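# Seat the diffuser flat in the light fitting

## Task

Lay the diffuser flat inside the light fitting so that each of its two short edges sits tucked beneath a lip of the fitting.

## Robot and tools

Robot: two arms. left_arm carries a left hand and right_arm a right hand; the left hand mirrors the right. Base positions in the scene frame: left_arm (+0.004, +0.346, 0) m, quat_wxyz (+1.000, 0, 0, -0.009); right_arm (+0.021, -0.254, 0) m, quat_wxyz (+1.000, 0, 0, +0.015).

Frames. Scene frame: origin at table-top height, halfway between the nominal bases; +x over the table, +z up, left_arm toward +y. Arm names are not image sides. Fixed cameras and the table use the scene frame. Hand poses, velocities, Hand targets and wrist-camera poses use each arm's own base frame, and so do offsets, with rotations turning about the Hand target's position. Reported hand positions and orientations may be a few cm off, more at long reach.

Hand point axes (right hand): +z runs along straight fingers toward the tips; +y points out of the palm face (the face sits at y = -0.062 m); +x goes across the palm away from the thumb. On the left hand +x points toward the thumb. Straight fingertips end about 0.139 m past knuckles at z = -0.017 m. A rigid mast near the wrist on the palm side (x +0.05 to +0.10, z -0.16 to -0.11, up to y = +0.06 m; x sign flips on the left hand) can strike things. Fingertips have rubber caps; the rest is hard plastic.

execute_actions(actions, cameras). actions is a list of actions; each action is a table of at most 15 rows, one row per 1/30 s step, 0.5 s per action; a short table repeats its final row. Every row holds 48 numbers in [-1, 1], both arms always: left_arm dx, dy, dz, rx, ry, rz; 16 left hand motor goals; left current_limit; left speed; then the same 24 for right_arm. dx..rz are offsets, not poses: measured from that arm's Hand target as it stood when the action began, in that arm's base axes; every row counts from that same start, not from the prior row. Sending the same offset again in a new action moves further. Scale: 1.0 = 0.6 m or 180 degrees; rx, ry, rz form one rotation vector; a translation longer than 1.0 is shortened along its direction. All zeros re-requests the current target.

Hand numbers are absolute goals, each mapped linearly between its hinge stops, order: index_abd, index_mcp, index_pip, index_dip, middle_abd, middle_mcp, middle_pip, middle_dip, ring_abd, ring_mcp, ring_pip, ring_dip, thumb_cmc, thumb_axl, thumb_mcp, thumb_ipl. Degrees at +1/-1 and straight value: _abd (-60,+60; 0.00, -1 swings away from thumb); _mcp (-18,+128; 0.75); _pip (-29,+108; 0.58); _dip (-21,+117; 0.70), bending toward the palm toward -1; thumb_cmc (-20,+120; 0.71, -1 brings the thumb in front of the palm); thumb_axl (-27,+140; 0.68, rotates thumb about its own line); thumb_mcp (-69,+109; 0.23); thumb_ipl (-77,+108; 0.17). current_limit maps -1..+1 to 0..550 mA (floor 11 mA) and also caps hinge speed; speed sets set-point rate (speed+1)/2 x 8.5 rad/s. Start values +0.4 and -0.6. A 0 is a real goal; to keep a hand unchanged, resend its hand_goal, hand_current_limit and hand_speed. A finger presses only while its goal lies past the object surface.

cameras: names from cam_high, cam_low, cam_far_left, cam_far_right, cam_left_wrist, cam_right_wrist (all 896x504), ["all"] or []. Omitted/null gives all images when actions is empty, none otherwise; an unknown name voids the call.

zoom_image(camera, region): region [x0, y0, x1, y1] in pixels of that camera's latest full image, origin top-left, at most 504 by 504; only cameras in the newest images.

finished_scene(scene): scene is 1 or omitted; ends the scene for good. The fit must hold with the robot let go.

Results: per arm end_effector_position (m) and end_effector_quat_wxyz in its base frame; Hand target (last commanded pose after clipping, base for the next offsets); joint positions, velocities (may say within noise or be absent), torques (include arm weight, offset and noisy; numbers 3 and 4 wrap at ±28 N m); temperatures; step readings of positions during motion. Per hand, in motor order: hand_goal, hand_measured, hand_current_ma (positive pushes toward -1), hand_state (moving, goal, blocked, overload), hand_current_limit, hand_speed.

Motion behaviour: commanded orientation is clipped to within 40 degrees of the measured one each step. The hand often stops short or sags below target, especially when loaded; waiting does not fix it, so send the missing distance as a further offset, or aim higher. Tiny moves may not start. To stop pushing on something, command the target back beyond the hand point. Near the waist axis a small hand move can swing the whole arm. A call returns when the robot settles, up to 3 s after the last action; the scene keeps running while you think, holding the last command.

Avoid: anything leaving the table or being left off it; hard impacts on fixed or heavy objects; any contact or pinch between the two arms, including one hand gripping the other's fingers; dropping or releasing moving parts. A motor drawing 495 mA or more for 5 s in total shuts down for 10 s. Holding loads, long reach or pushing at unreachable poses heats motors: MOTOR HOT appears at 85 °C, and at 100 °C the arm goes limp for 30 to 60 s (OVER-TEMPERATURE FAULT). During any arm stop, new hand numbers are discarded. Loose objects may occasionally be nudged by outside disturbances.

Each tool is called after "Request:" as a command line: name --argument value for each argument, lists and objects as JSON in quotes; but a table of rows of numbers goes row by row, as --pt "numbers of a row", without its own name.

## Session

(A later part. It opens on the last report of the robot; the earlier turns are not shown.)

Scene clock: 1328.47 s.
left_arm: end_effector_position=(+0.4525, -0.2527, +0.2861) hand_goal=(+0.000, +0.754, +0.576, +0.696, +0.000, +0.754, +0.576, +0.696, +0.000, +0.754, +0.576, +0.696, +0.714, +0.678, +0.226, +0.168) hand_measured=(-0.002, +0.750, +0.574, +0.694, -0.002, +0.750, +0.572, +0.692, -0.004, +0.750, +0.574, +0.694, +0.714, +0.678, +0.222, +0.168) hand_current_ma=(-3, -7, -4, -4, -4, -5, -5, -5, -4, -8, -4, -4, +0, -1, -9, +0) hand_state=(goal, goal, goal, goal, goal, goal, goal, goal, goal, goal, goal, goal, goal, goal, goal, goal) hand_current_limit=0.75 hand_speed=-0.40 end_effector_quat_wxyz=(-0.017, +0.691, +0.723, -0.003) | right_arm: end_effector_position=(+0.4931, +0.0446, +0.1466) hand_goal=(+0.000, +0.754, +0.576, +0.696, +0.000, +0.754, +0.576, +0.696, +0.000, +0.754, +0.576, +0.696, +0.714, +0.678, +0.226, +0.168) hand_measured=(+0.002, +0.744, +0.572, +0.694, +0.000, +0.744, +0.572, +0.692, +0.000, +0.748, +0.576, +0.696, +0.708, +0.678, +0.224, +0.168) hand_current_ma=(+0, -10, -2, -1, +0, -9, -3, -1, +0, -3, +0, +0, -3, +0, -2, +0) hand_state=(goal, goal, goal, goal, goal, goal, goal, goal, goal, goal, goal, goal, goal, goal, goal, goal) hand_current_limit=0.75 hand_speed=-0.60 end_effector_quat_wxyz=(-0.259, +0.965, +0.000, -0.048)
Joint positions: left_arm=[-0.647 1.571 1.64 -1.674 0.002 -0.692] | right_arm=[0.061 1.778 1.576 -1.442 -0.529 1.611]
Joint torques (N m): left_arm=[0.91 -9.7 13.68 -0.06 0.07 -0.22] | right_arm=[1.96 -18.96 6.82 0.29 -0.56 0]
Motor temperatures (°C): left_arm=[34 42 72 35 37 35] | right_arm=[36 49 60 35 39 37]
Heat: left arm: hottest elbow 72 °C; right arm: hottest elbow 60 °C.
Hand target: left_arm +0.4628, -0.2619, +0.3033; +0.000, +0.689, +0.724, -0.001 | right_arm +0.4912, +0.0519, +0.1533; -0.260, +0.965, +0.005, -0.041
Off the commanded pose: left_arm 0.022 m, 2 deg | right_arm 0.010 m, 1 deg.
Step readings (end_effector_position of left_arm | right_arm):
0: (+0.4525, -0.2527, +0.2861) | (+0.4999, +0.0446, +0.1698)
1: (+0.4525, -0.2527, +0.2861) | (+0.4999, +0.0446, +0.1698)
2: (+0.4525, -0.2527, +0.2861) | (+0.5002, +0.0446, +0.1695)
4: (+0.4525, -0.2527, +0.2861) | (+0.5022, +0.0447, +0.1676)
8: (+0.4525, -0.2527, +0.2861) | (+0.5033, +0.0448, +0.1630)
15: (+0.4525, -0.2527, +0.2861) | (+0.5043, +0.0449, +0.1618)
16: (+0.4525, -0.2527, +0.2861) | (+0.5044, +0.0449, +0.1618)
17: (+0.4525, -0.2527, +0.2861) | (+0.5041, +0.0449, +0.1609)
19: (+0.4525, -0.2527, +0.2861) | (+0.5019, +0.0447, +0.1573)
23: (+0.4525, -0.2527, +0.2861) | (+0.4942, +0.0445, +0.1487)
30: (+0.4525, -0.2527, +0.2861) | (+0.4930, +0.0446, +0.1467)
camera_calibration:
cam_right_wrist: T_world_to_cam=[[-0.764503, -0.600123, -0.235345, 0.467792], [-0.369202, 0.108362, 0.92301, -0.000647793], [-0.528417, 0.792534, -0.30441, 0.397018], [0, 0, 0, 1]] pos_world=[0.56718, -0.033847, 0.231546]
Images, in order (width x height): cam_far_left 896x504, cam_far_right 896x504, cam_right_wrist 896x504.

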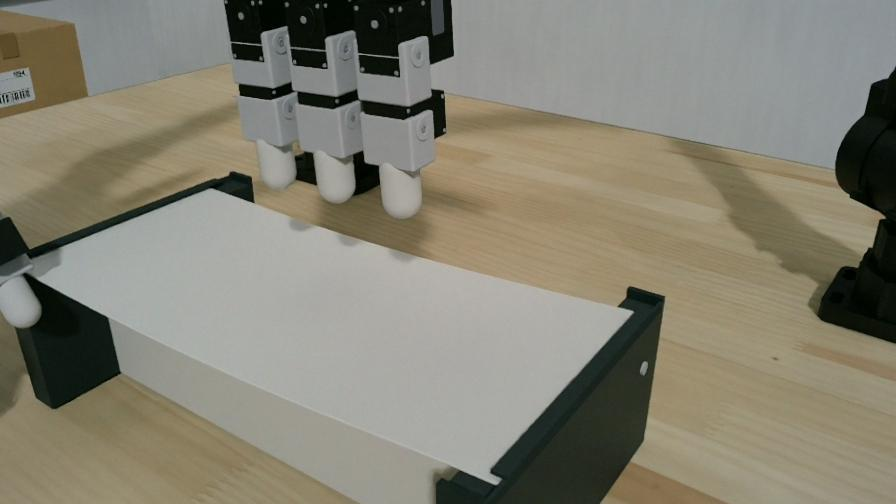

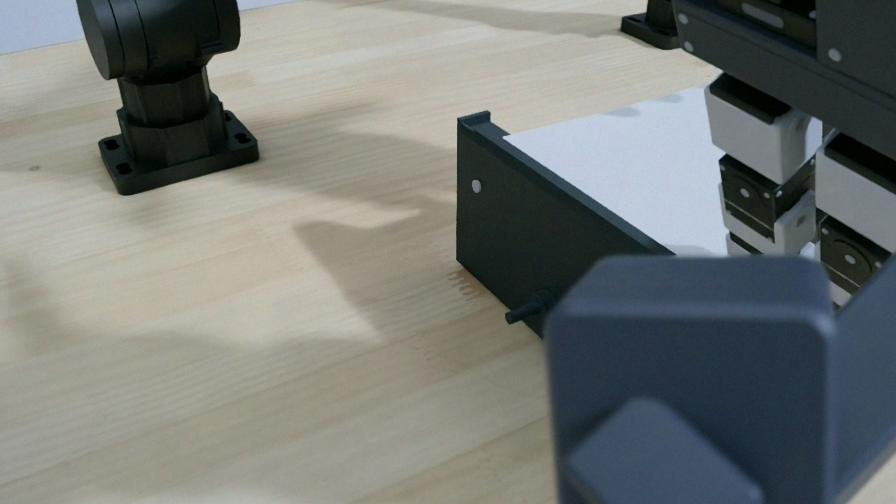

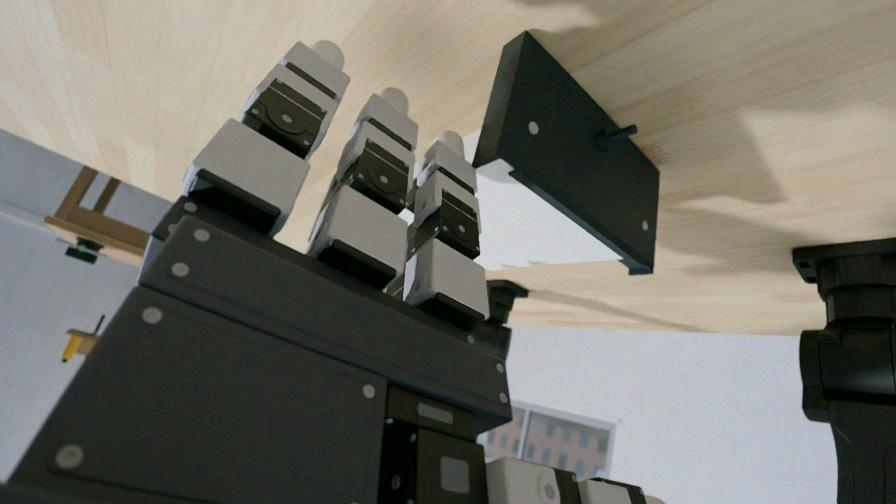

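Request:
execute_actions --actions '[[[0.0,0.0,0.0,0,0,0,0,0.754,0.576,0.696,0,0.754,0.576,0.696,0,0.754,0.576,0.696,0.714,0.678,0.226,0.168,0.75,-0.4,0.0,0.02,0.005,0,0,0,0,0.754,0.576,0.696,0,0.754,0.576,0.696,0,0.754,0.576,0.696,0.714,0.678,0.226,0.168,0.75,-0.6]],[[0.0,0.0,0.0,0,0,0,0,0.754,0.576,0.696,0,0.754,0.576,0.696,0,0.754,0.576,0.696,0.714,0.678,0.226,0.168,0.75,-0.4,-0.016,0.0,0.00,0,0,0,0,0.754,0.576,0.696,0,0.754,0.576,0.696,0,0.754,0.576,0.696,0.714,0.678,0.226,0.168,0.75,-0.6]]]' --cameras '["cam_far_left","cam_far_right","cam_right_wrist"]'

Request:
zoom_image --camera "cam_far_left" --region '[0, 160, 280, 370]'

Request:
zoom_image --camera "cam_right_wrist" --region '[380, 10, 680, 280]'

Request:
zoom_image --camera "cam_far_right" --region '[440, 90, 760, 330]'

Scene clock: 1343.73 s.
left_arm: end_effector_position=(+0.4525, -0.2527, +0.2861) hand_goal=(+0.000, +0.754, +0.576, +0.696, +0.000, +0.754, +0.576, +0.696, +0.000, +0.754, +0.576, +0.696, +0.714, +0.678, +0.226, +0.168) hand_measured=(-0.002, +0.750, +0.574, +0.694, -0.002, +0.750, +0.572, +0.692, -0.004, +0.750, +0.574, +0.694, +0.714, +0.678, +0.222, +0.168) hand_current_ma=(-3, -7, -4, -4, -4, -5, -5, -5, -4, -8, -4, -4, +0, -1, -9, +0) hand_state=(goal, goal, goal, goal, goal, goal, goal, goal, goal, goal, goal, goal, goal, goal, goal, goal) hand_current_limit=0.75 hand_speed=-0.40 end_effector_quat_wxyz=(-0.017, +0.691, +0.723, -0.003) | right_arm: end_effector_position=(+0.4847, +0.0581, +0.1512) hand_goal=(+0.000, +0.754, +0.576, +0.696, +0.000, +0.754, +0.576, +0.696, +0.000, +0.754, +0.576, +0.696, +0.714, +0.678, +0.226, +0.168) hand_measured=(-0.002, +0.744, +0.572, +0.694, +0.000, +0.744, +0.572, +0.692, +0.000, +0.748, +0.576, +0.696, +0.708, +0.678, +0.224, +0.168) hand_current_ma=(+0, -10, -2, -1, +0, -9, -3, -1, +0, -3, +0, +0, -3, +0, -2, +0) hand_state=(goal, goal, goal, goal, goal, goal, goal, goal, goal, goal, goal, goal, goal, goal, goal, goal) hand_current_limit=0.75 hand_speed=-0.60 end_effector_quat_wxyz=(-0.259, +0.965, +0.002, -0.047)
Joint positions: left_arm=[-0.647 1.571 1.64 -1.674 0.002 -0.692] | right_arm=[0.088 1.751 1.551 -1.426 -0.53 1.639]
Joint torques (N m): left_arm=[0.91 -9.76 13.64 -0.08 0.06 -0.22] | right_arm=[1.79 -17.96 6.65 0.28 -0.58 0.04]
Motor temperatures (°C): left_arm=[34 42 72 35 37 35] | right_arm=[36 50 60 35 39 37]
Heat: left arm: hottest elbow 72 °C; right arm: hottest elbow 60 °C.
Hand target: left_arm +0.4628, -0.2619, +0.3033; +0.000, +0.689, +0.724, -0.001 | right_arm +0.4816, +0.0638, +0.1563; -0.260, +0.965, +0.005, -0.041
Off the commanded pose: left_arm 0.022 m, 2 deg | right_arm 0.008 m, 1 deg.
Step readings (end_effector_position of left_arm | right_arm):
0: (+0.4525, -0.2527, +0.2861) | (+0.4931, +0.0446, +0.1466)
1: (+0.4525, -0.2527, +0.2861) | (+0.4930, +0.0448, +0.1467)
2: (+0.4525, -0.2527, +0.2861) | (+0.4929, +0.0456, +0.1467)
4: (+0.4525, -0.2527, +0.2861) | (+0.4929, +0.0474, +0.1467)
8: (+0.4525, -0.2527, +0.2861) | (+0.4922, +0.0530, +0.1467)
15: (+0.4525, -0.2527, +0.2861) | (+0.4911, +0.0585, +0.1469)
16: (+0.4525, -0.2527, +0.2861) | (+0.4910, +0.0585, +0.1469)
17: (+0.4525, -0.2527, +0.2861) | (+0.4910, +0.0585, +0.1469)
19: (+0.4525, -0.2527, +0.2861) | (+0.4896, +0.0584, +0.1467)
23: (+0.4525, -0.2527, +0.2861) | (+0.4851, +0.0581, +0.1483)
30: (+0.4525, -0.2527, +0.2861) | (+0.4847, +0.0580, +0.1511)
camera_calibration:
cam_right_wrist: T_world_to_cam=[[-0.76188, -0.602418, -0.237975, 0.469703], [-0.373352, 0.108213, 0.921357, -0.00711814], [-0.529289, 0.790812, -0.307359, 0.384261], [0, 0, 0, 1]] pos_world=[0.558585, -0.0201508, 0.236442]
Images, in order (width x height): cam_far_left 896x504, cam_far_right 896x504, cam_right_wrist 896x504.

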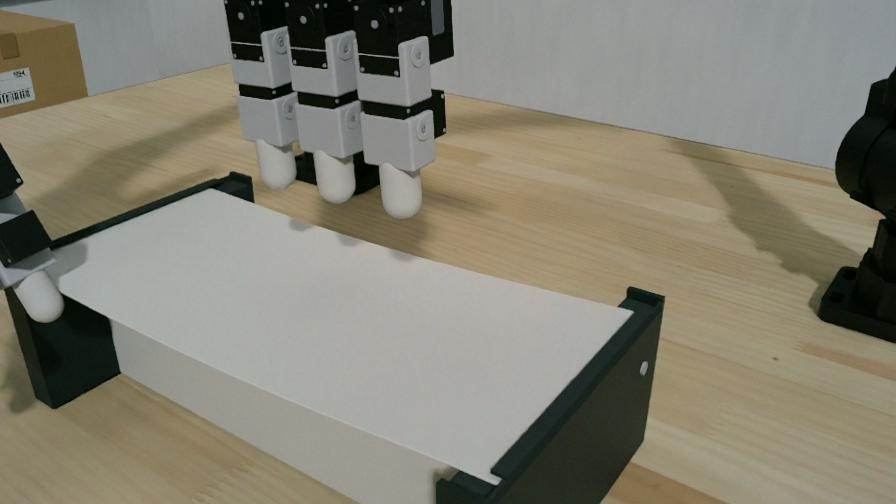

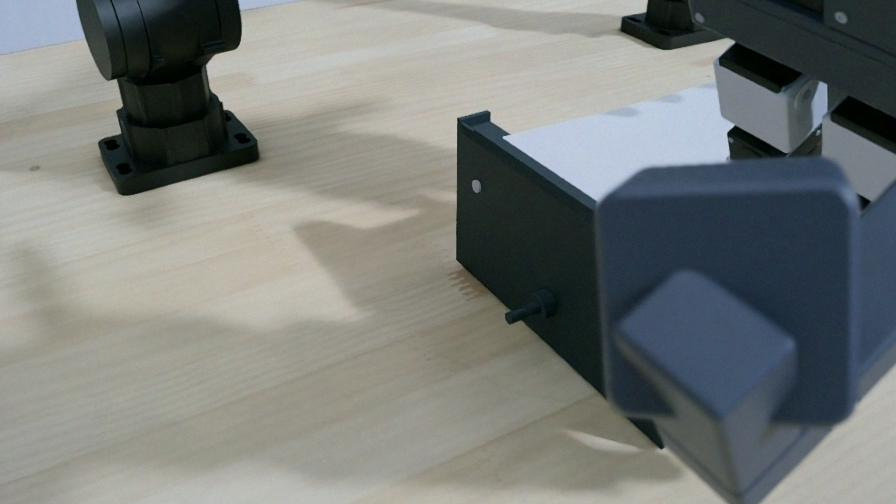

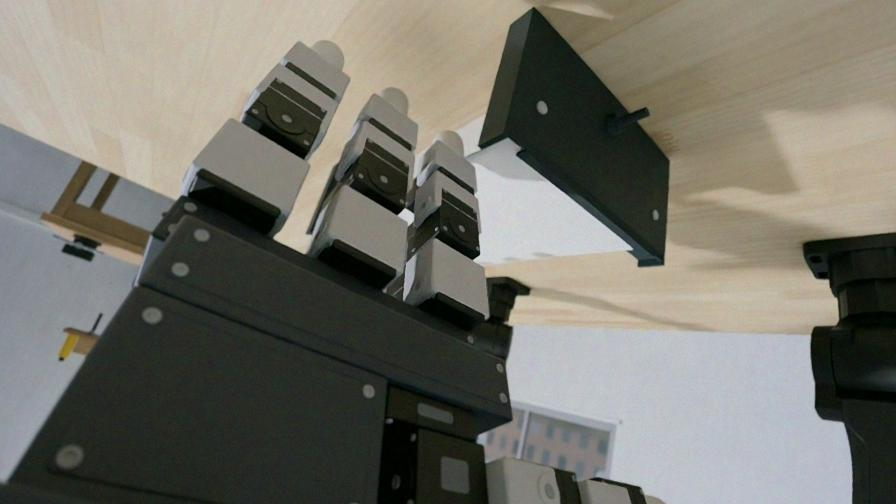

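Scaled by 1.800.

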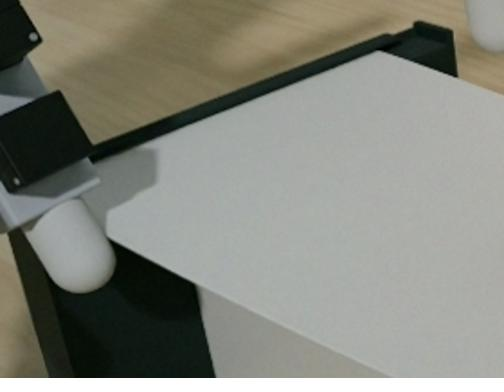

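Scaled by 1.680.

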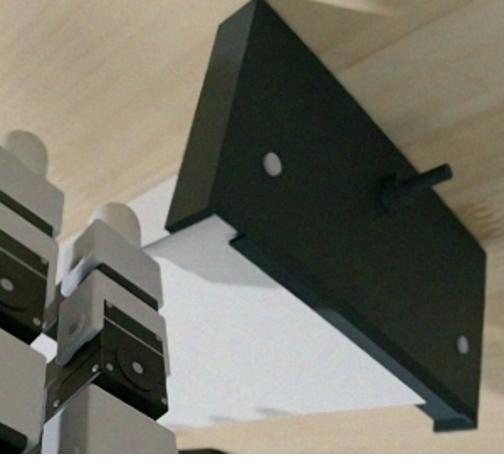

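Scaled by 1.575.

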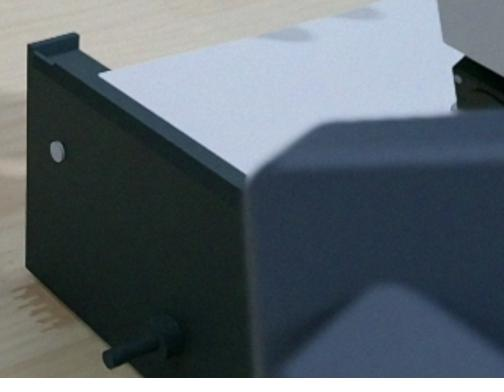

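Request:
execute_actions --actions '[[[0.0,0.0,0.0,0,0,0,0,0.754,0.576,0.696,0,0.754,0.576,0.696,0,0.754,0.576,0.696,0.714,0.678,0.226,0.168,0.75,-0.4,-0.016,0.0,0.00,0,0,0,0,0.754,0.576,0.696,0,0.754,0.576,0.696,0,0.754,0.576,0.696,0.714,0.678,0.226,0.168,0.75,-0.6]]]' --cameras '["cam_far_left","cam_far_right","cam_right_wrist"]'

Request:
zoom_image --camera "cam_far_left" --region '[0, 160, 280, 370]'

Request:
zoom_image --camera "cam_right_wrist" --region '[380, 10, 680, 280]'

Request:
zoom_image --camera "cam_far_right" --region '[440, 90, 760, 330]'

Scene clock: 1354.47 s.
left_arm: end_effector_position=(+0.4525, -0.2527, +0.2861) hand_goal=(+0.000, +0.754, +0.576, +0.696, +0.000, +0.754, +0.576, +0.696, +0.000, +0.754, +0.576, +0.696, +0.714, +0.678, +0.226, +0.168) hand_measured=(-0.002, +0.750, +0.574, +0.694, -0.002, +0.750, +0.572, +0.692, -0.004, +0.750, +0.574, +0.694, +0.714, +0.678, +0.222, +0.168) hand_current_ma=(-3, -7, -4, -4, -4, -5, -5, -5, -4, -8, -4, -4, +0, -1, -9, +0) hand_state=(goal, goal, goal, goal, goal, goal, goal, goal, goal, goal, goal, goal, goal, goal, goal, goal) hand_current_limit=0.75 hand_speed=-0.40 end_effector_quat_wxyz=(-0.017, +0.691, +0.723, -0.003) | right_arm: end_effector_position=(+0.4792, +0.0577, +0.1516) hand_goal=(+0.000, +0.754, +0.576, +0.696, +0.000, +0.754, +0.576, +0.696, +0.000, +0.754, +0.576, +0.696, +0.714, +0.678, +0.226, +0.168) hand_measured=(-0.022, +0.748, +0.574, +0.694, +0.000, +0.744, +0.572, +0.692, +0.000, +0.748, +0.576, +0.696, +0.708, +0.678, +0.224, +0.168) hand_current_ma=(-21, -5, -1, -1, +0, -9, -3, -1, +0, -3, +0, +0, -3, +0, -2, +0) hand_state=(blocked, goal, goal, goal, goal, goal, goal, goal, goal, goal, goal, goal, goal, goal, goal, goal) hand_current_limit=0.75 hand_speed=-0.60 end_effector_quat_wxyz=(-0.260, +0.965, +0.003, -0.040)
Joint positions: left_arm=[-0.647 1.571 1.64 -1.674 0.002 -0.692] | right_arm=[0.088 1.727 1.521 -1.406 -0.53 1.64]
Joint torques (N m): left_arm=[0.85 -9.64 13.7 -0.05 0.08 -0.22] | right_arm=[0.91 -17.96 6.43 -0.1 -0.58 0.02]
Motor temperatures (°C): left_arm=[34 42 73 35 37 35] | right_arm=[36 50 60 35 39 37]
Heat: left arm: hottest elbow 73 °C; right arm: hottest elbow 60 °C.
Hand target: left_arm +0.4628, -0.2619, +0.3033; +0.000, +0.689, +0.724, -0.001 | right_arm +0.4721, +0.0639, +0.1563; -0.260, +0.965, +0.005, -0.041
Off the commanded pose: left_arm 0.022 m, 2 deg | right_arm 0.011 m, 0 deg.
Step readings (end_effector_position of left_arm | right_arm):
0: (+0.4525, -0.2527, +0.2861) | (+0.4847, +0.0581, +0.1512)
1: (+0.4525, -0.2527, +0.2861) | (+0.4845, +0.0580, +0.1510)
2: (+0.4525, -0.2527, +0.2861) | (+0.4843, +0.0580, +0.1509)
4: (+0.4525, -0.2527, +0.2861) | (+0.4818, +0.0578, +0.1496)
8: (+0.4525, -0.2527, +0.2861) | (+0.4798, +0.0577, +0.1513)
15: (+0.4525, -0.2527, +0.2861) | (+0.4791, +0.0577, +0.1516)
camera_calibration:
cam_right_wrist: T_world_to_cam=[[-0.759219, -0.601293, -0.249063, 0.465747], [-0.385553, 0.107217, 0.916435, -0.00285176], [-0.524342, 0.791802, -0.313232, 0.380277], [0, 0, 0, 1]] pos_world=[0.551901, -0.0207481, 0.237729]
Images, in order (width x height): cam_far_left 896x504, cam_far_right 896x504, cam_right_wrist 896x504.

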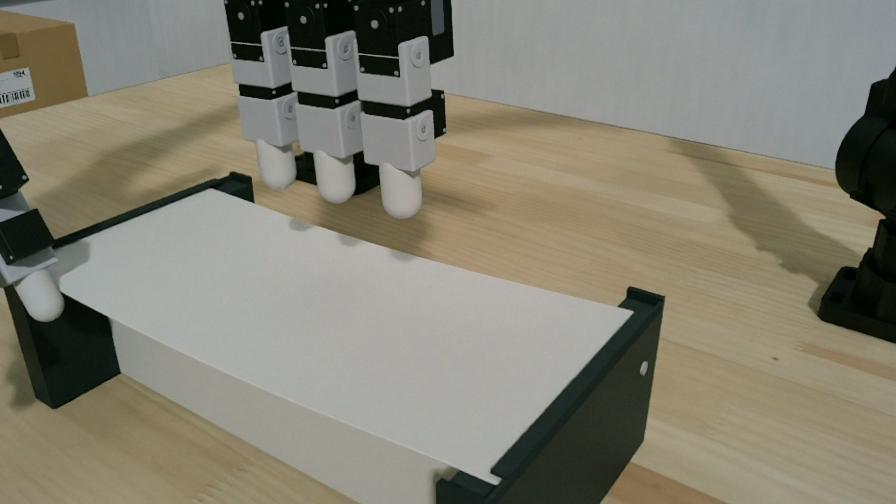

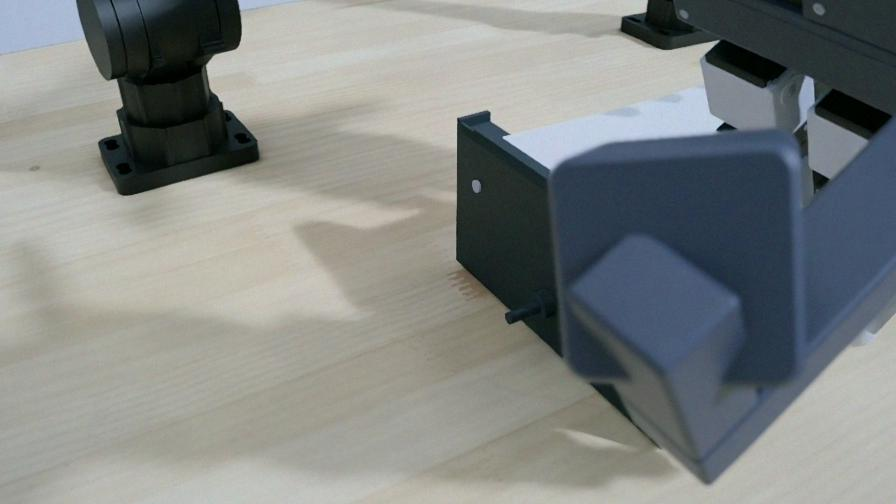

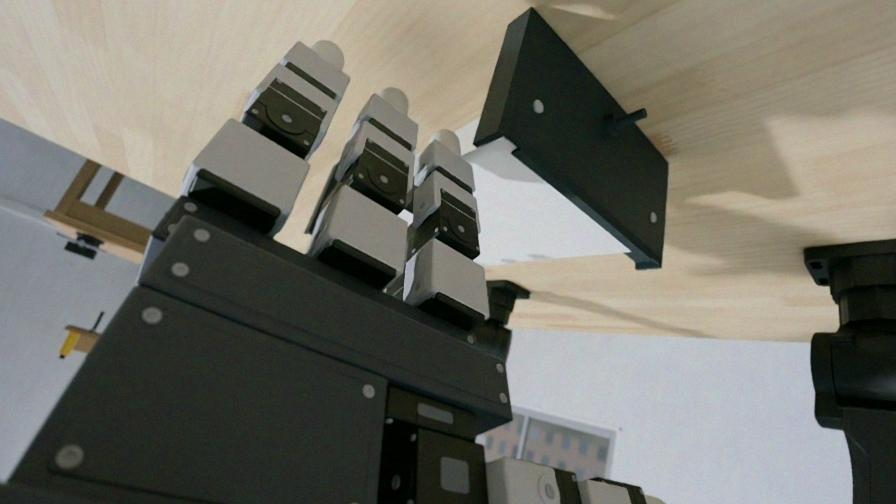

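Scaled by 1.800.

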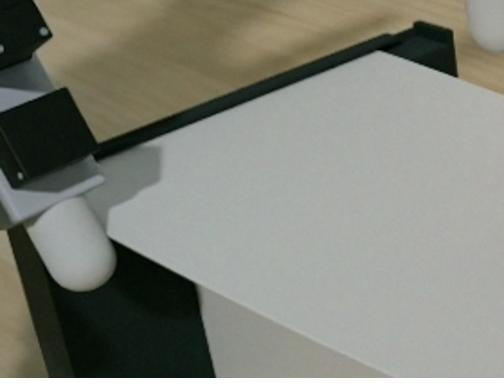

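Scaled by 1.680.

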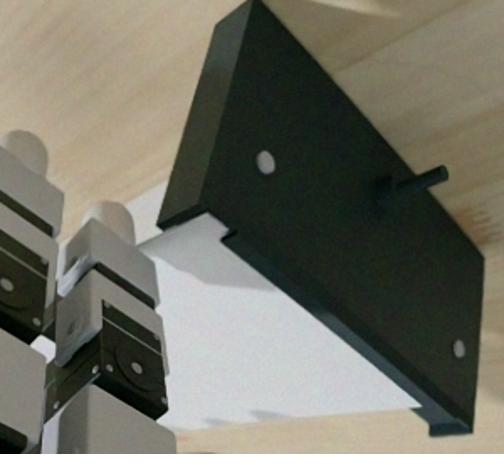

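Scaled by 1.575.

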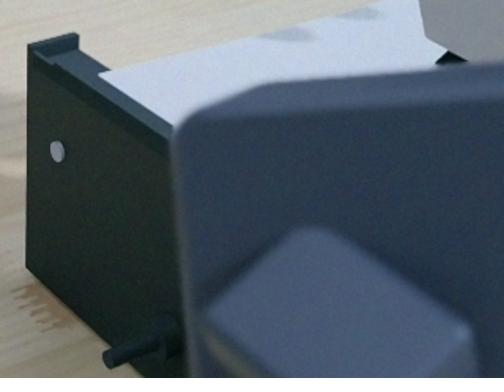

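Request:
execute_actions --actions '[[[0.0,0.0,0.0,0,0,0,0,0.754,0.576,0.696,0,0.754,0.576,0.696,0,0.754,0.576,0.696,0.714,0.678,0.226,0.168,0.75,-0.4,-0.012,0.0,0.00,0,0,0,0,0.754,0.576,0.696,0,0.754,0.576,0.696,0,0.754,0.576,0.696,0.714,0.678,0.226,0.168,0.75,-0.6]]]' --cameras '["cam_far_left","cam_far_right","cam_right_wrist"]'

Request:
zoom_image --camera "cam_far_left" --region '[0, 160, 280, 370]'

Request:
zoom_image --camera "cam_right_wrist" --region '[380, 10, 680, 280]'

Request:
zoom_image --camera "cam_far_right" --region '[440, 90, 760, 330]'

Scene clock: 1365.97 s.
left_arm: end_effector_position=(+0.4525, -0.2527, +0.2861) hand_goal=(+0.000, +0.754, +0.576, +0.696, +0.000, +0.754, +0.576, +0.696, +0.000, +0.754, +0.576, +0.696, +0.714, +0.678, +0.226, +0.168) hand_measured=(-0.002, +0.750, +0.574, +0.694, -0.002, +0.750, +0.572, +0.692, -0.004, +0.750, +0.574, +0.694, +0.714, +0.678, +0.222, +0.168) hand_current_ma=(-3, -7, -4, -4, -4, -5, -5, -5, -4, -8, -4, -4, +0, -1, -9, +0) hand_state=(goal, goal, goal, goal, goal, goal, goal, goal, goal, goal, goal, goal, goal, goal, goal, goal) hand_current_limit=0.75 hand_speed=-0.40 end_effector_quat_wxyz=(-0.017, +0.691, +0.723, -0.003) | right_arm: end_effector_position=(+0.4759, +0.0574, +0.1524) hand_goal=(+0.000, +0.754, +0.576, +0.696, +0.000, +0.754, +0.576, +0.696, +0.000, +0.754, +0.576, +0.696, +0.714, +0.678, +0.226, +0.168) hand_measured=(-0.042, +0.748, +0.574, +0.694, +0.000, +0.744, +0.572, +0.692, +0.000, +0.748, +0.576, +0.696, +0.708, +0.678, +0.224, +0.168) hand_current_ma=(-55, -3, +0, -1, +0, -9, -3, -1, +0, -3, +0, +0, -3, +0, -2, +0) hand_state=(blocked, goal, goal, goal, goal, goal, goal, goal, goal, goal, goal, goal, goal, goal, goal, goal) hand_current_limit=0.75 hand_speed=-0.60 end_effector_quat_wxyz=(-0.260, +0.965, +0.005, -0.034)
Joint positions: left_arm=[-0.647 1.571 1.64 -1.674 0.002 -0.692] | right_arm=[0.088 1.71 1.502 -1.391 -0.53 1.641]
Joint torques (N m): left_arm=[0.79 -9.88 13.71 -0.06 0.07 -0.22] | right_arm=[2.02 -17.73 6.15 -0.43 -0.58 0.03]
Motor temperatures (°C): left_arm=[34 42 73 35 37 35] | right_arm=[36 50 58 35 39 37]
Heat: left arm: hottest elbow 73 °C; right arm: hottest elbow 58 °C.
Hand target: left_arm +0.4628, -0.2619, +0.3033; +0.000, +0.689, +0.724, -0.001 | right_arm +0.4648, +0.0639, +0.1563; -0.260, +0.965, +0.005, -0.041
Off the commanded pose: left_arm 0.022 m, 2 deg | right_arm 0.013 m, 1 deg.
Step readings (end_effector_position of left_arm | right_arm):
0: (+0.4525, -0.2527, +0.2861) | (+0.4791, +0.0577, +0.1516)
1: (+0.4525, -0.2527, +0.2861) | (+0.4790, +0.0577, +0.1515)
2: (+0.4525, -0.2527, +0.2861) | (+0.4788, +0.0577, +0.1514)
4: (+0.4525, -0.2527, +0.2861) | (+0.4778, +0.0576, +0.1506)
8: (+0.4525, -0.2527, +0.2861) | (+0.4765, +0.0574, +0.1519)
15: (+0.4525, -0.2527, +0.2861) | (+0.4760, +0.0574, +0.1526)
camera_calibration:
cam_right_wrist: T_world_to_cam=[[-0.756257, -0.600787, -0.259095, 0.46345], [-0.396812, 0.10631, 0.911723, 0.00121645], [-0.520207, 0.792309, -0.318797, 0.377822], [0, 0, 0, 1]] pos_world=[0.547515, -0.0210465, 0.239417]
Images, in order (width x height): cam_far_left 896x504, cam_far_right 896x504, cam_right_wrist 896x504.

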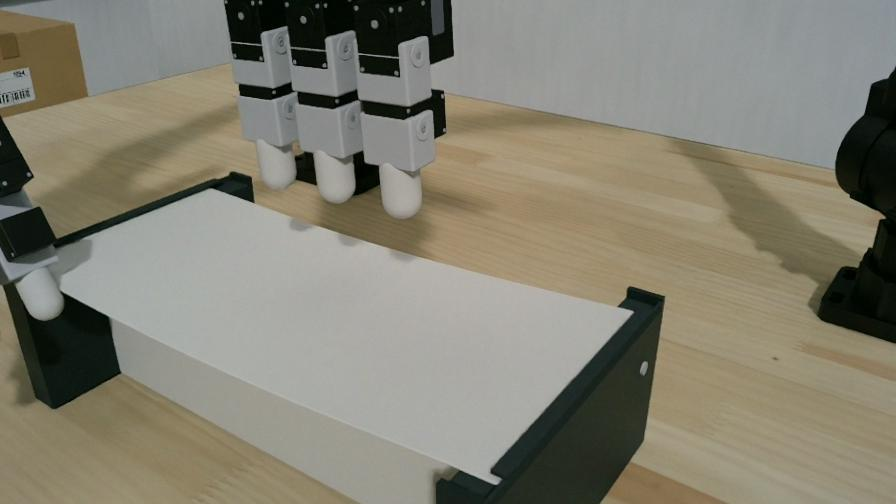

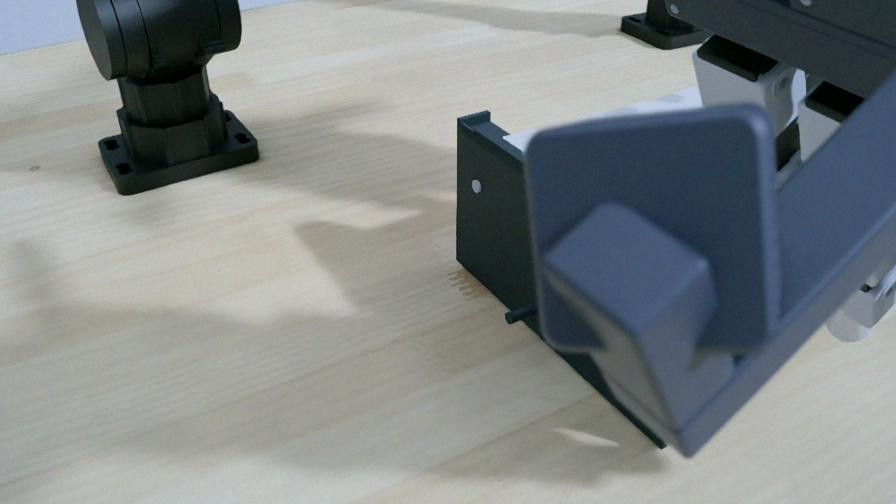

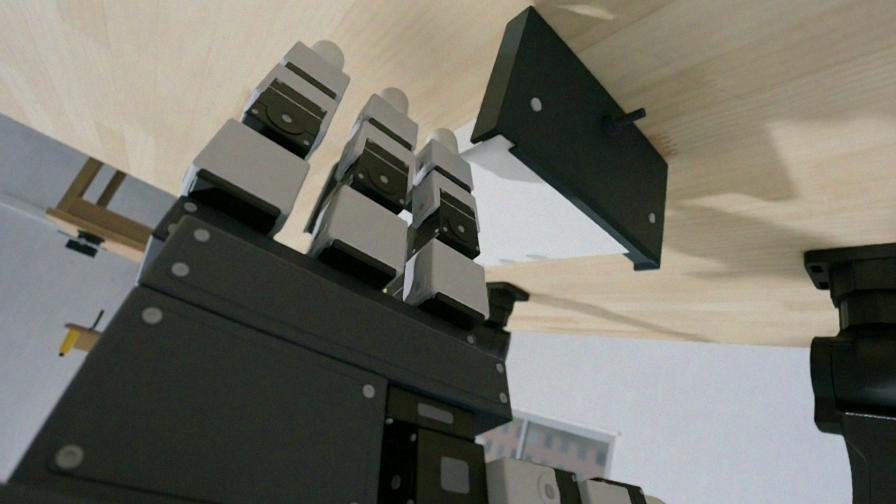

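Scaled by 1.800.

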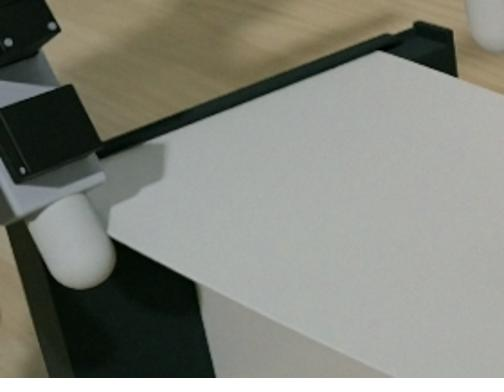

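Scaled by 1.680.

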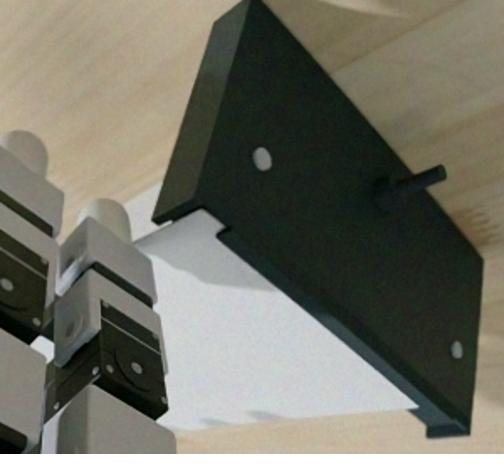

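Scaled by 1.575.

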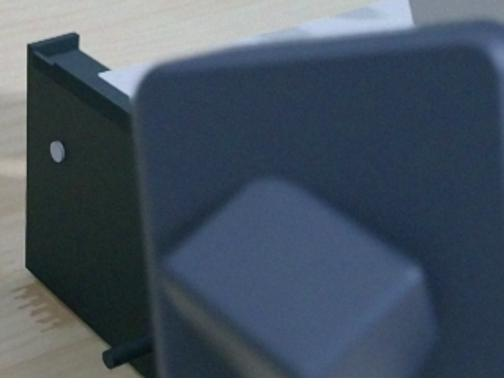

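Request:
execute_actions --actions '[[[0.0,0.0,0.0,0,0,0,0,0.754,0.576,0.696,0,0.754,0.576,0.696,0,0.754,0.576,0.696,0.714,0.678,0.226,0.168,0.75,-0.4,-0.016,0.0,0.00,0,0,0,0,0.754,0.576,0.696,0,0.754,0.576,0.696,0,0.754,0.576,0.696,0.714,0.678,0.226,0.168,0.75,-0.6]]]' --cameras '["cam_far_left","cam_far_right","cam_right_wrist"]'

Request:
zoom_image --camera "cam_far_left" --region '[0, 160, 280, 370]'

Request:
zoom_image --camera "cam_right_wrist" --region '[380, 10, 680, 280]'

Scene clock: 1374.37 s.
left_arm: end_effector_position=(+0.4525, -0.2527, +0.2861) hand_goal=(+0.000, +0.754, +0.576, +0.696, +0.000, +0.754, +0.576, +0.696, +0.000, +0.754, +0.576, +0.696, +0.714, +0.678, +0.226, +0.168) hand_measured=(-0.002, +0.750, +0.574, +0.694, -0.002, +0.750, +0.572, +0.692, -0.004, +0.750, +0.574, +0.694, +0.714, +0.678, +0.222, +0.168) hand_current_ma=(-3, -7, -4, -4, -4, -5, -5, -5, -4, -8, -4, -4, +0, -1, -9, +0) hand_state=(goal, goal, goal, goal, goal, goal, goal, goal, goal, goal, goal, goal, goal, goal, goal, goal) hand_current_limit=0.75 hand_speed=-0.40 end_effector_quat_wxyz=(-0.017, +0.691, +0.723, -0.003) | right_arm: end_effector_position=(+0.4716, +0.0570, +0.1539) hand_goal=(+0.000, +0.754, +0.576, +0.696, +0.000, +0.754, +0.576, +0.696, +0.000, +0.754, +0.576, +0.696, +0.714, +0.678, +0.226, +0.168) hand_measured=(-0.068, +0.748, +0.574, +0.694, +0.000, +0.744, +0.572, +0.692, +0.000, +0.748, +0.576, +0.696, +0.708, +0.678, +0.224, +0.168) hand_current_ma=(-116, -3, +0, -1, +0, -9, -3, -1, +0, -3, +0, +0, -3, +0, -2, +0) hand_state=(blocked, goal, goal, goal, goal, goal, goal, goal, goal, goal, goal, goal, goal, goal, goal, goal) hand_current_limit=0.75 hand_speed=-0.60 end_effector_quat_wxyz=(-0.261, +0.965, +0.007, -0.026)
Joint positions: left_arm=[-0.647 1.571 1.64 -1.674 0.002 -0.692] | right_arm=[0.088 1.686 1.476 -1.372 -0.53 1.641]
Joint torques (N m): left_arm=[0.67 -9.7 13.7 -0.06 0.07 -0.22] | right_arm=[2.14 -17.32 5.81 -0.84 -0.57 0.04]
Motor temperatures (°C): left_arm=[34 42 73 35 37 35] | right_arm=[36 50 58 35 39 37]
Heat: left arm: hottest elbow 73 °C; right arm: hottest elbow 58 °C.
Hand target: left_arm +0.4628, -0.2619, +0.3033; +0.000, +0.689, +0.724, -0.001 | right_arm +0.4552, +0.0639, +0.1563; -0.260, +0.965, +0.005, -0.041
Off the commanded pose: left_arm 0.022 m, 2 deg | right_arm 0.018 m, 2 deg.
Step readings (end_effector_position of left_arm | right_arm):
0: (+0.4525, -0.2527, +0.2861) | (+0.4759, +0.0574, +0.1524)
1: (+0.4525, -0.2527, +0.2861) | (+0.4759, +0.0574, +0.1524)
2: (+0.4525, -0.2527, +0.2861) | (+0.4756, +0.0574, +0.1521)
4: (+0.4525, -0.2527, +0.2861) | (+0.4741, +0.0572, +0.1512)
8: (+0.4525, -0.2527, +0.2861) | (+0.4722, +0.0571, +0.1530)
15: (+0.4525, -0.2527, +0.2861) | (+0.4716, +0.0570, +0.1539)
camera_calibration:
cam_right_wrist: T_world_to_cam=[[-0.751962, -0.600149, -0.272715, 0.460345], [-0.412156, 0.105161, 0.905024, 0.00662989], [-0.514471, 0.792945, -0.326432, 0.374834], [0, 0, 0, 1]] pos_world=[0.541735, -0.0216444, 0.2419]
Images, in order (width x height): cam_far_left 896x504, cam_far_right 896x504, cam_right_wrist 896x504.

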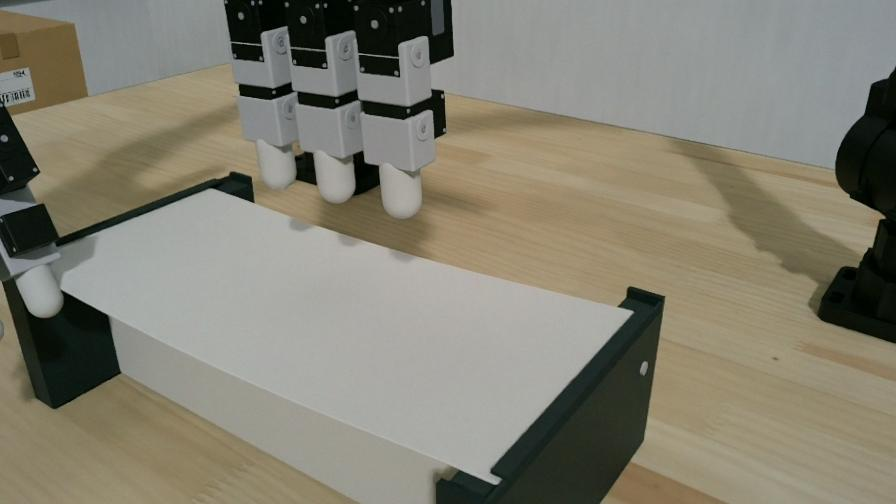

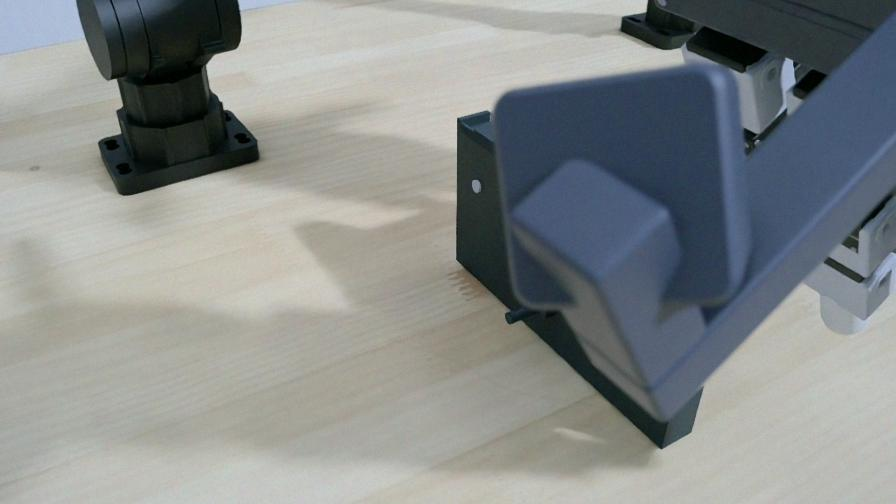

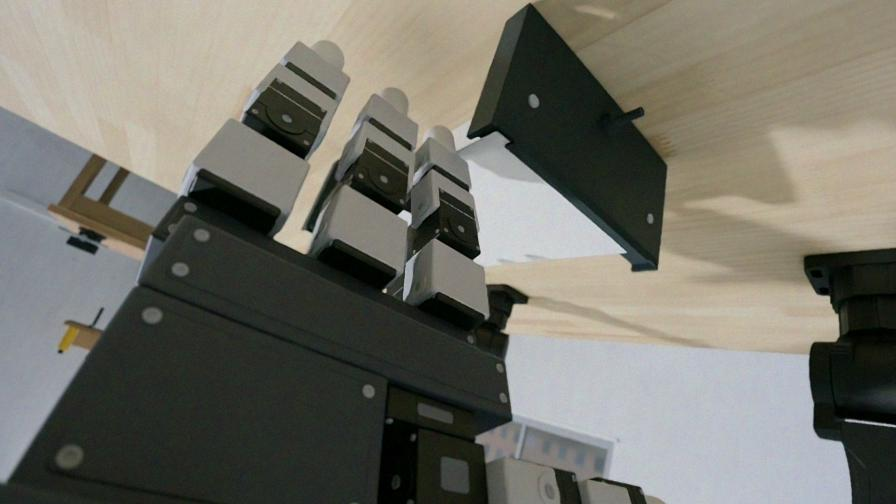

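Scaled by 1.800.

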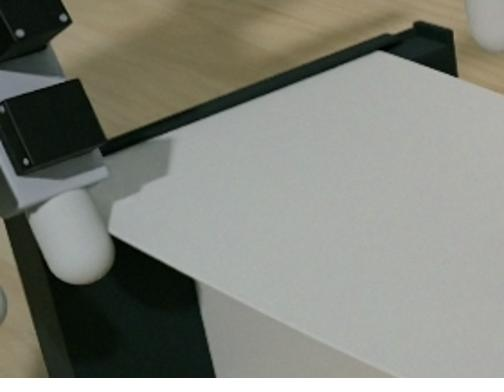

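Scaled by 1.680.

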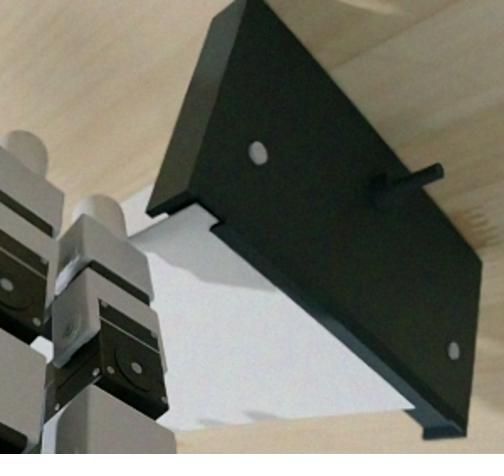

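Request:
execute_actions --actions '[[[0.0,0.0,0.0,0,0,0,0,0.754,0.576,0.696,0,0.754,0.576,0.696,0,0.754,0.576,0.696,0.714,0.678,0.226,0.168,0.75,-0.4,-0.016,0.0,0.00,0,0,0,0,0.754,0.576,0.696,0,0.754,0.576,0.696,0,0.754,0.576,0.696,0.714,0.678,0.226,0.168,0.75,-0.6]]]' --cameras '["cam_far_left","cam_right_wrist"]'

Request:
zoom_image --camera "cam_far_left" --region '[0, 160, 280, 370]'

Request:
zoom_image --camera "cam_right_wrist" --region '[380, 10, 680, 280]'

Scene clock: 1390.37 s.
left_arm: end_effector_position=(+0.4525, -0.2527, +0.2861) hand_goal=(+0.000, +0.754, +0.576, +0.696, +0.000, +0.754, +0.576, +0.696, +0.000, +0.754, +0.576, +0.696, +0.714, +0.678, +0.226, +0.168) hand_measured=(-0.002, +0.750, +0.574, +0.694, -0.002, +0.750, +0.572, +0.692, -0.004, +0.750, +0.574, +0.694, +0.714, +0.678, +0.222, +0.168) hand_current_ma=(-3, -7, -4, -4, -4, -5, -5, -5, -4, -8, -4, -4, +0, -1, -9, +0) hand_state=(goal, goal, goal, goal, goal, goal, goal, goal, goal, goal, goal, goal, goal, goal, goal, goal) hand_current_limit=0.75 hand_speed=-0.40 end_effector_quat_wxyz=(-0.017, +0.691, +0.723, -0.003) | right_arm: end_effector_position=(+0.4676, +0.0567, +0.1548) hand_goal=(+0.000, +0.754, +0.576, +0.696, +0.000, +0.754, +0.576, +0.696, +0.000, +0.754, +0.576, +0.696, +0.714, +0.678, +0.226, +0.168) hand_measured=(-0.092, +0.748, +0.574, +0.694, +0.000, +0.744, +0.572, +0.692, +0.000, +0.748, +0.576, +0.696, +0.708, +0.678, +0.224, +0.168) hand_current_ma=(-190, -3, +0, -1, +0, -9, -3, -1, +0, -3, +0, +0, -3, +0, -2, +0) hand_state=(blocked, goal, goal, goal, goal, goal, goal, goal, goal, goal, goal, goal, goal, goal, goal, goal) hand_current_limit=0.75 hand_speed=-0.60 end_effector_quat_wxyz=(-0.261, +0.965, +0.009, -0.018)
Joint positions: left_arm=[-0.647 1.571 1.64 -1.674 0.002 -0.692] | right_arm=[0.088 1.664 1.451 -1.353 -0.53 1.641]
Joint torques (N m): left_arm=[0.85 -9.82 13.71 -0.06 0.07 -0.22] | right_arm=[2.26 -17.2 5.46 -1.28 -0.56 0.06]
Motor temperatures (°C): left_arm=[34 42 73 35 37 35] | right_arm=[36 50 56 35 39 37]
Heat: left arm: hottest elbow 73 °C; right arm: hottest elbow 56 °C.
Hand target: left_arm +0.4628, -0.2619, +0.3033; +0.000, +0.689, +0.724, -0.001 | right_arm +0.4457, +0.0639, +0.1563; -0.260, +0.965, +0.005, -0.041
Off the commanded pose: left_arm 0.022 m, 2 deg | right_arm 0.023 m, 3 deg.
Step readings (end_effector_position of left_arm | right_arm):
0: (+0.4525, -0.2527, +0.2861) | (+0.4716, +0.0570, +0.1539)
1: (+0.4525, -0.2527, +0.2861) | (+0.4716, +0.0570, +0.1539)
2: (+0.4525, -0.2527, +0.2861) | (+0.4715, +0.0570, +0.1536)
4: (+0.4525, -0.2527, +0.2861) | (+0.4699, +0.0569, +0.1525)
8: (+0.4525, -0.2527, +0.2861) | (+0.4681, +0.0567, +0.1537)
15: (+0.4525, -0.2527, +0.2861) | (+0.4676, +0.0567, +0.1548)
camera_calibration:
cam_right_wrist: T_world_to_cam=[[-0.747633, -0.599535, -0.285661, 0.457287], [-0.426665, 0.103994, 0.898411, 0.0120848], [-0.508922, 0.793563, -0.33355, 0.371798], [0, 0, 0, 1]] pos_world=[0.536255, -0.0221424, 0.243785]
Images, in order (width x height): cam_far_left 896x504, cam_right_wrist 896x504.

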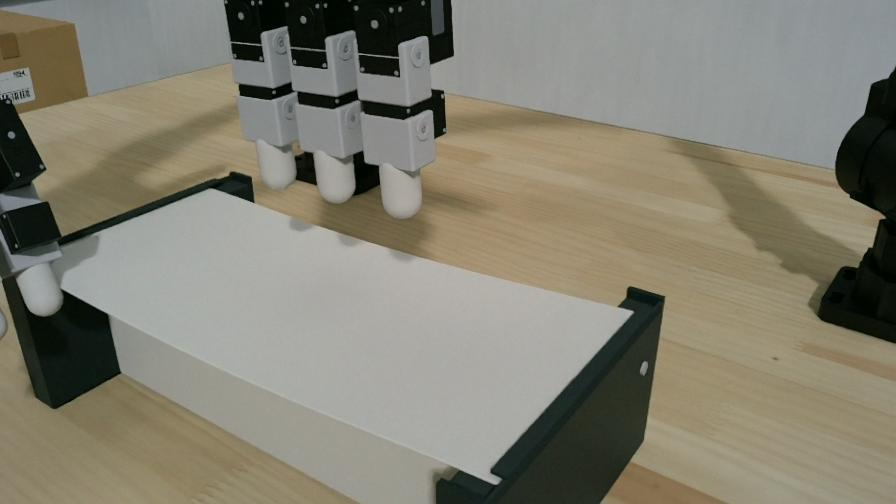

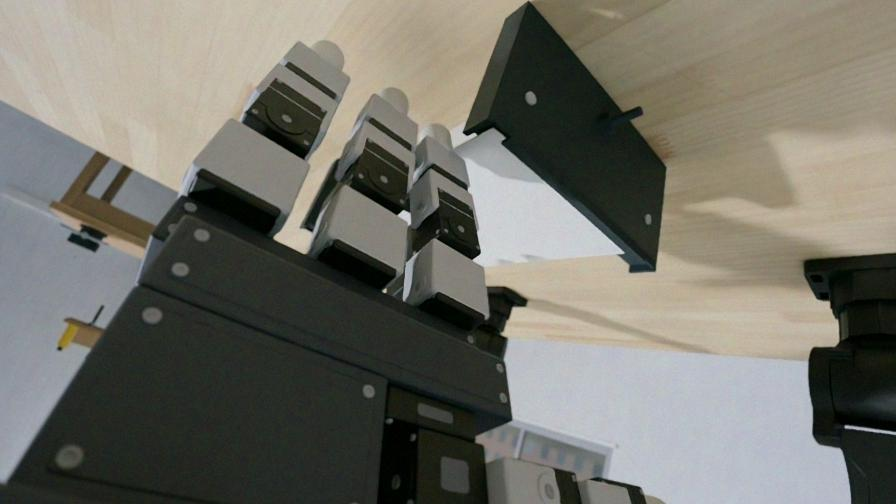

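Scaled by 1.800.

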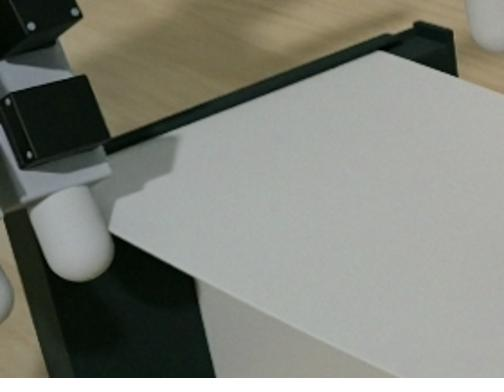

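Scaled by 1.680.

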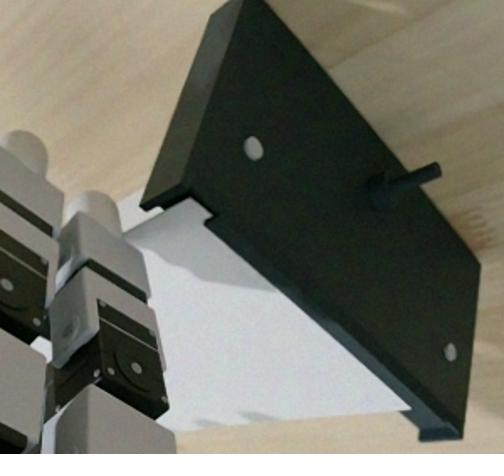

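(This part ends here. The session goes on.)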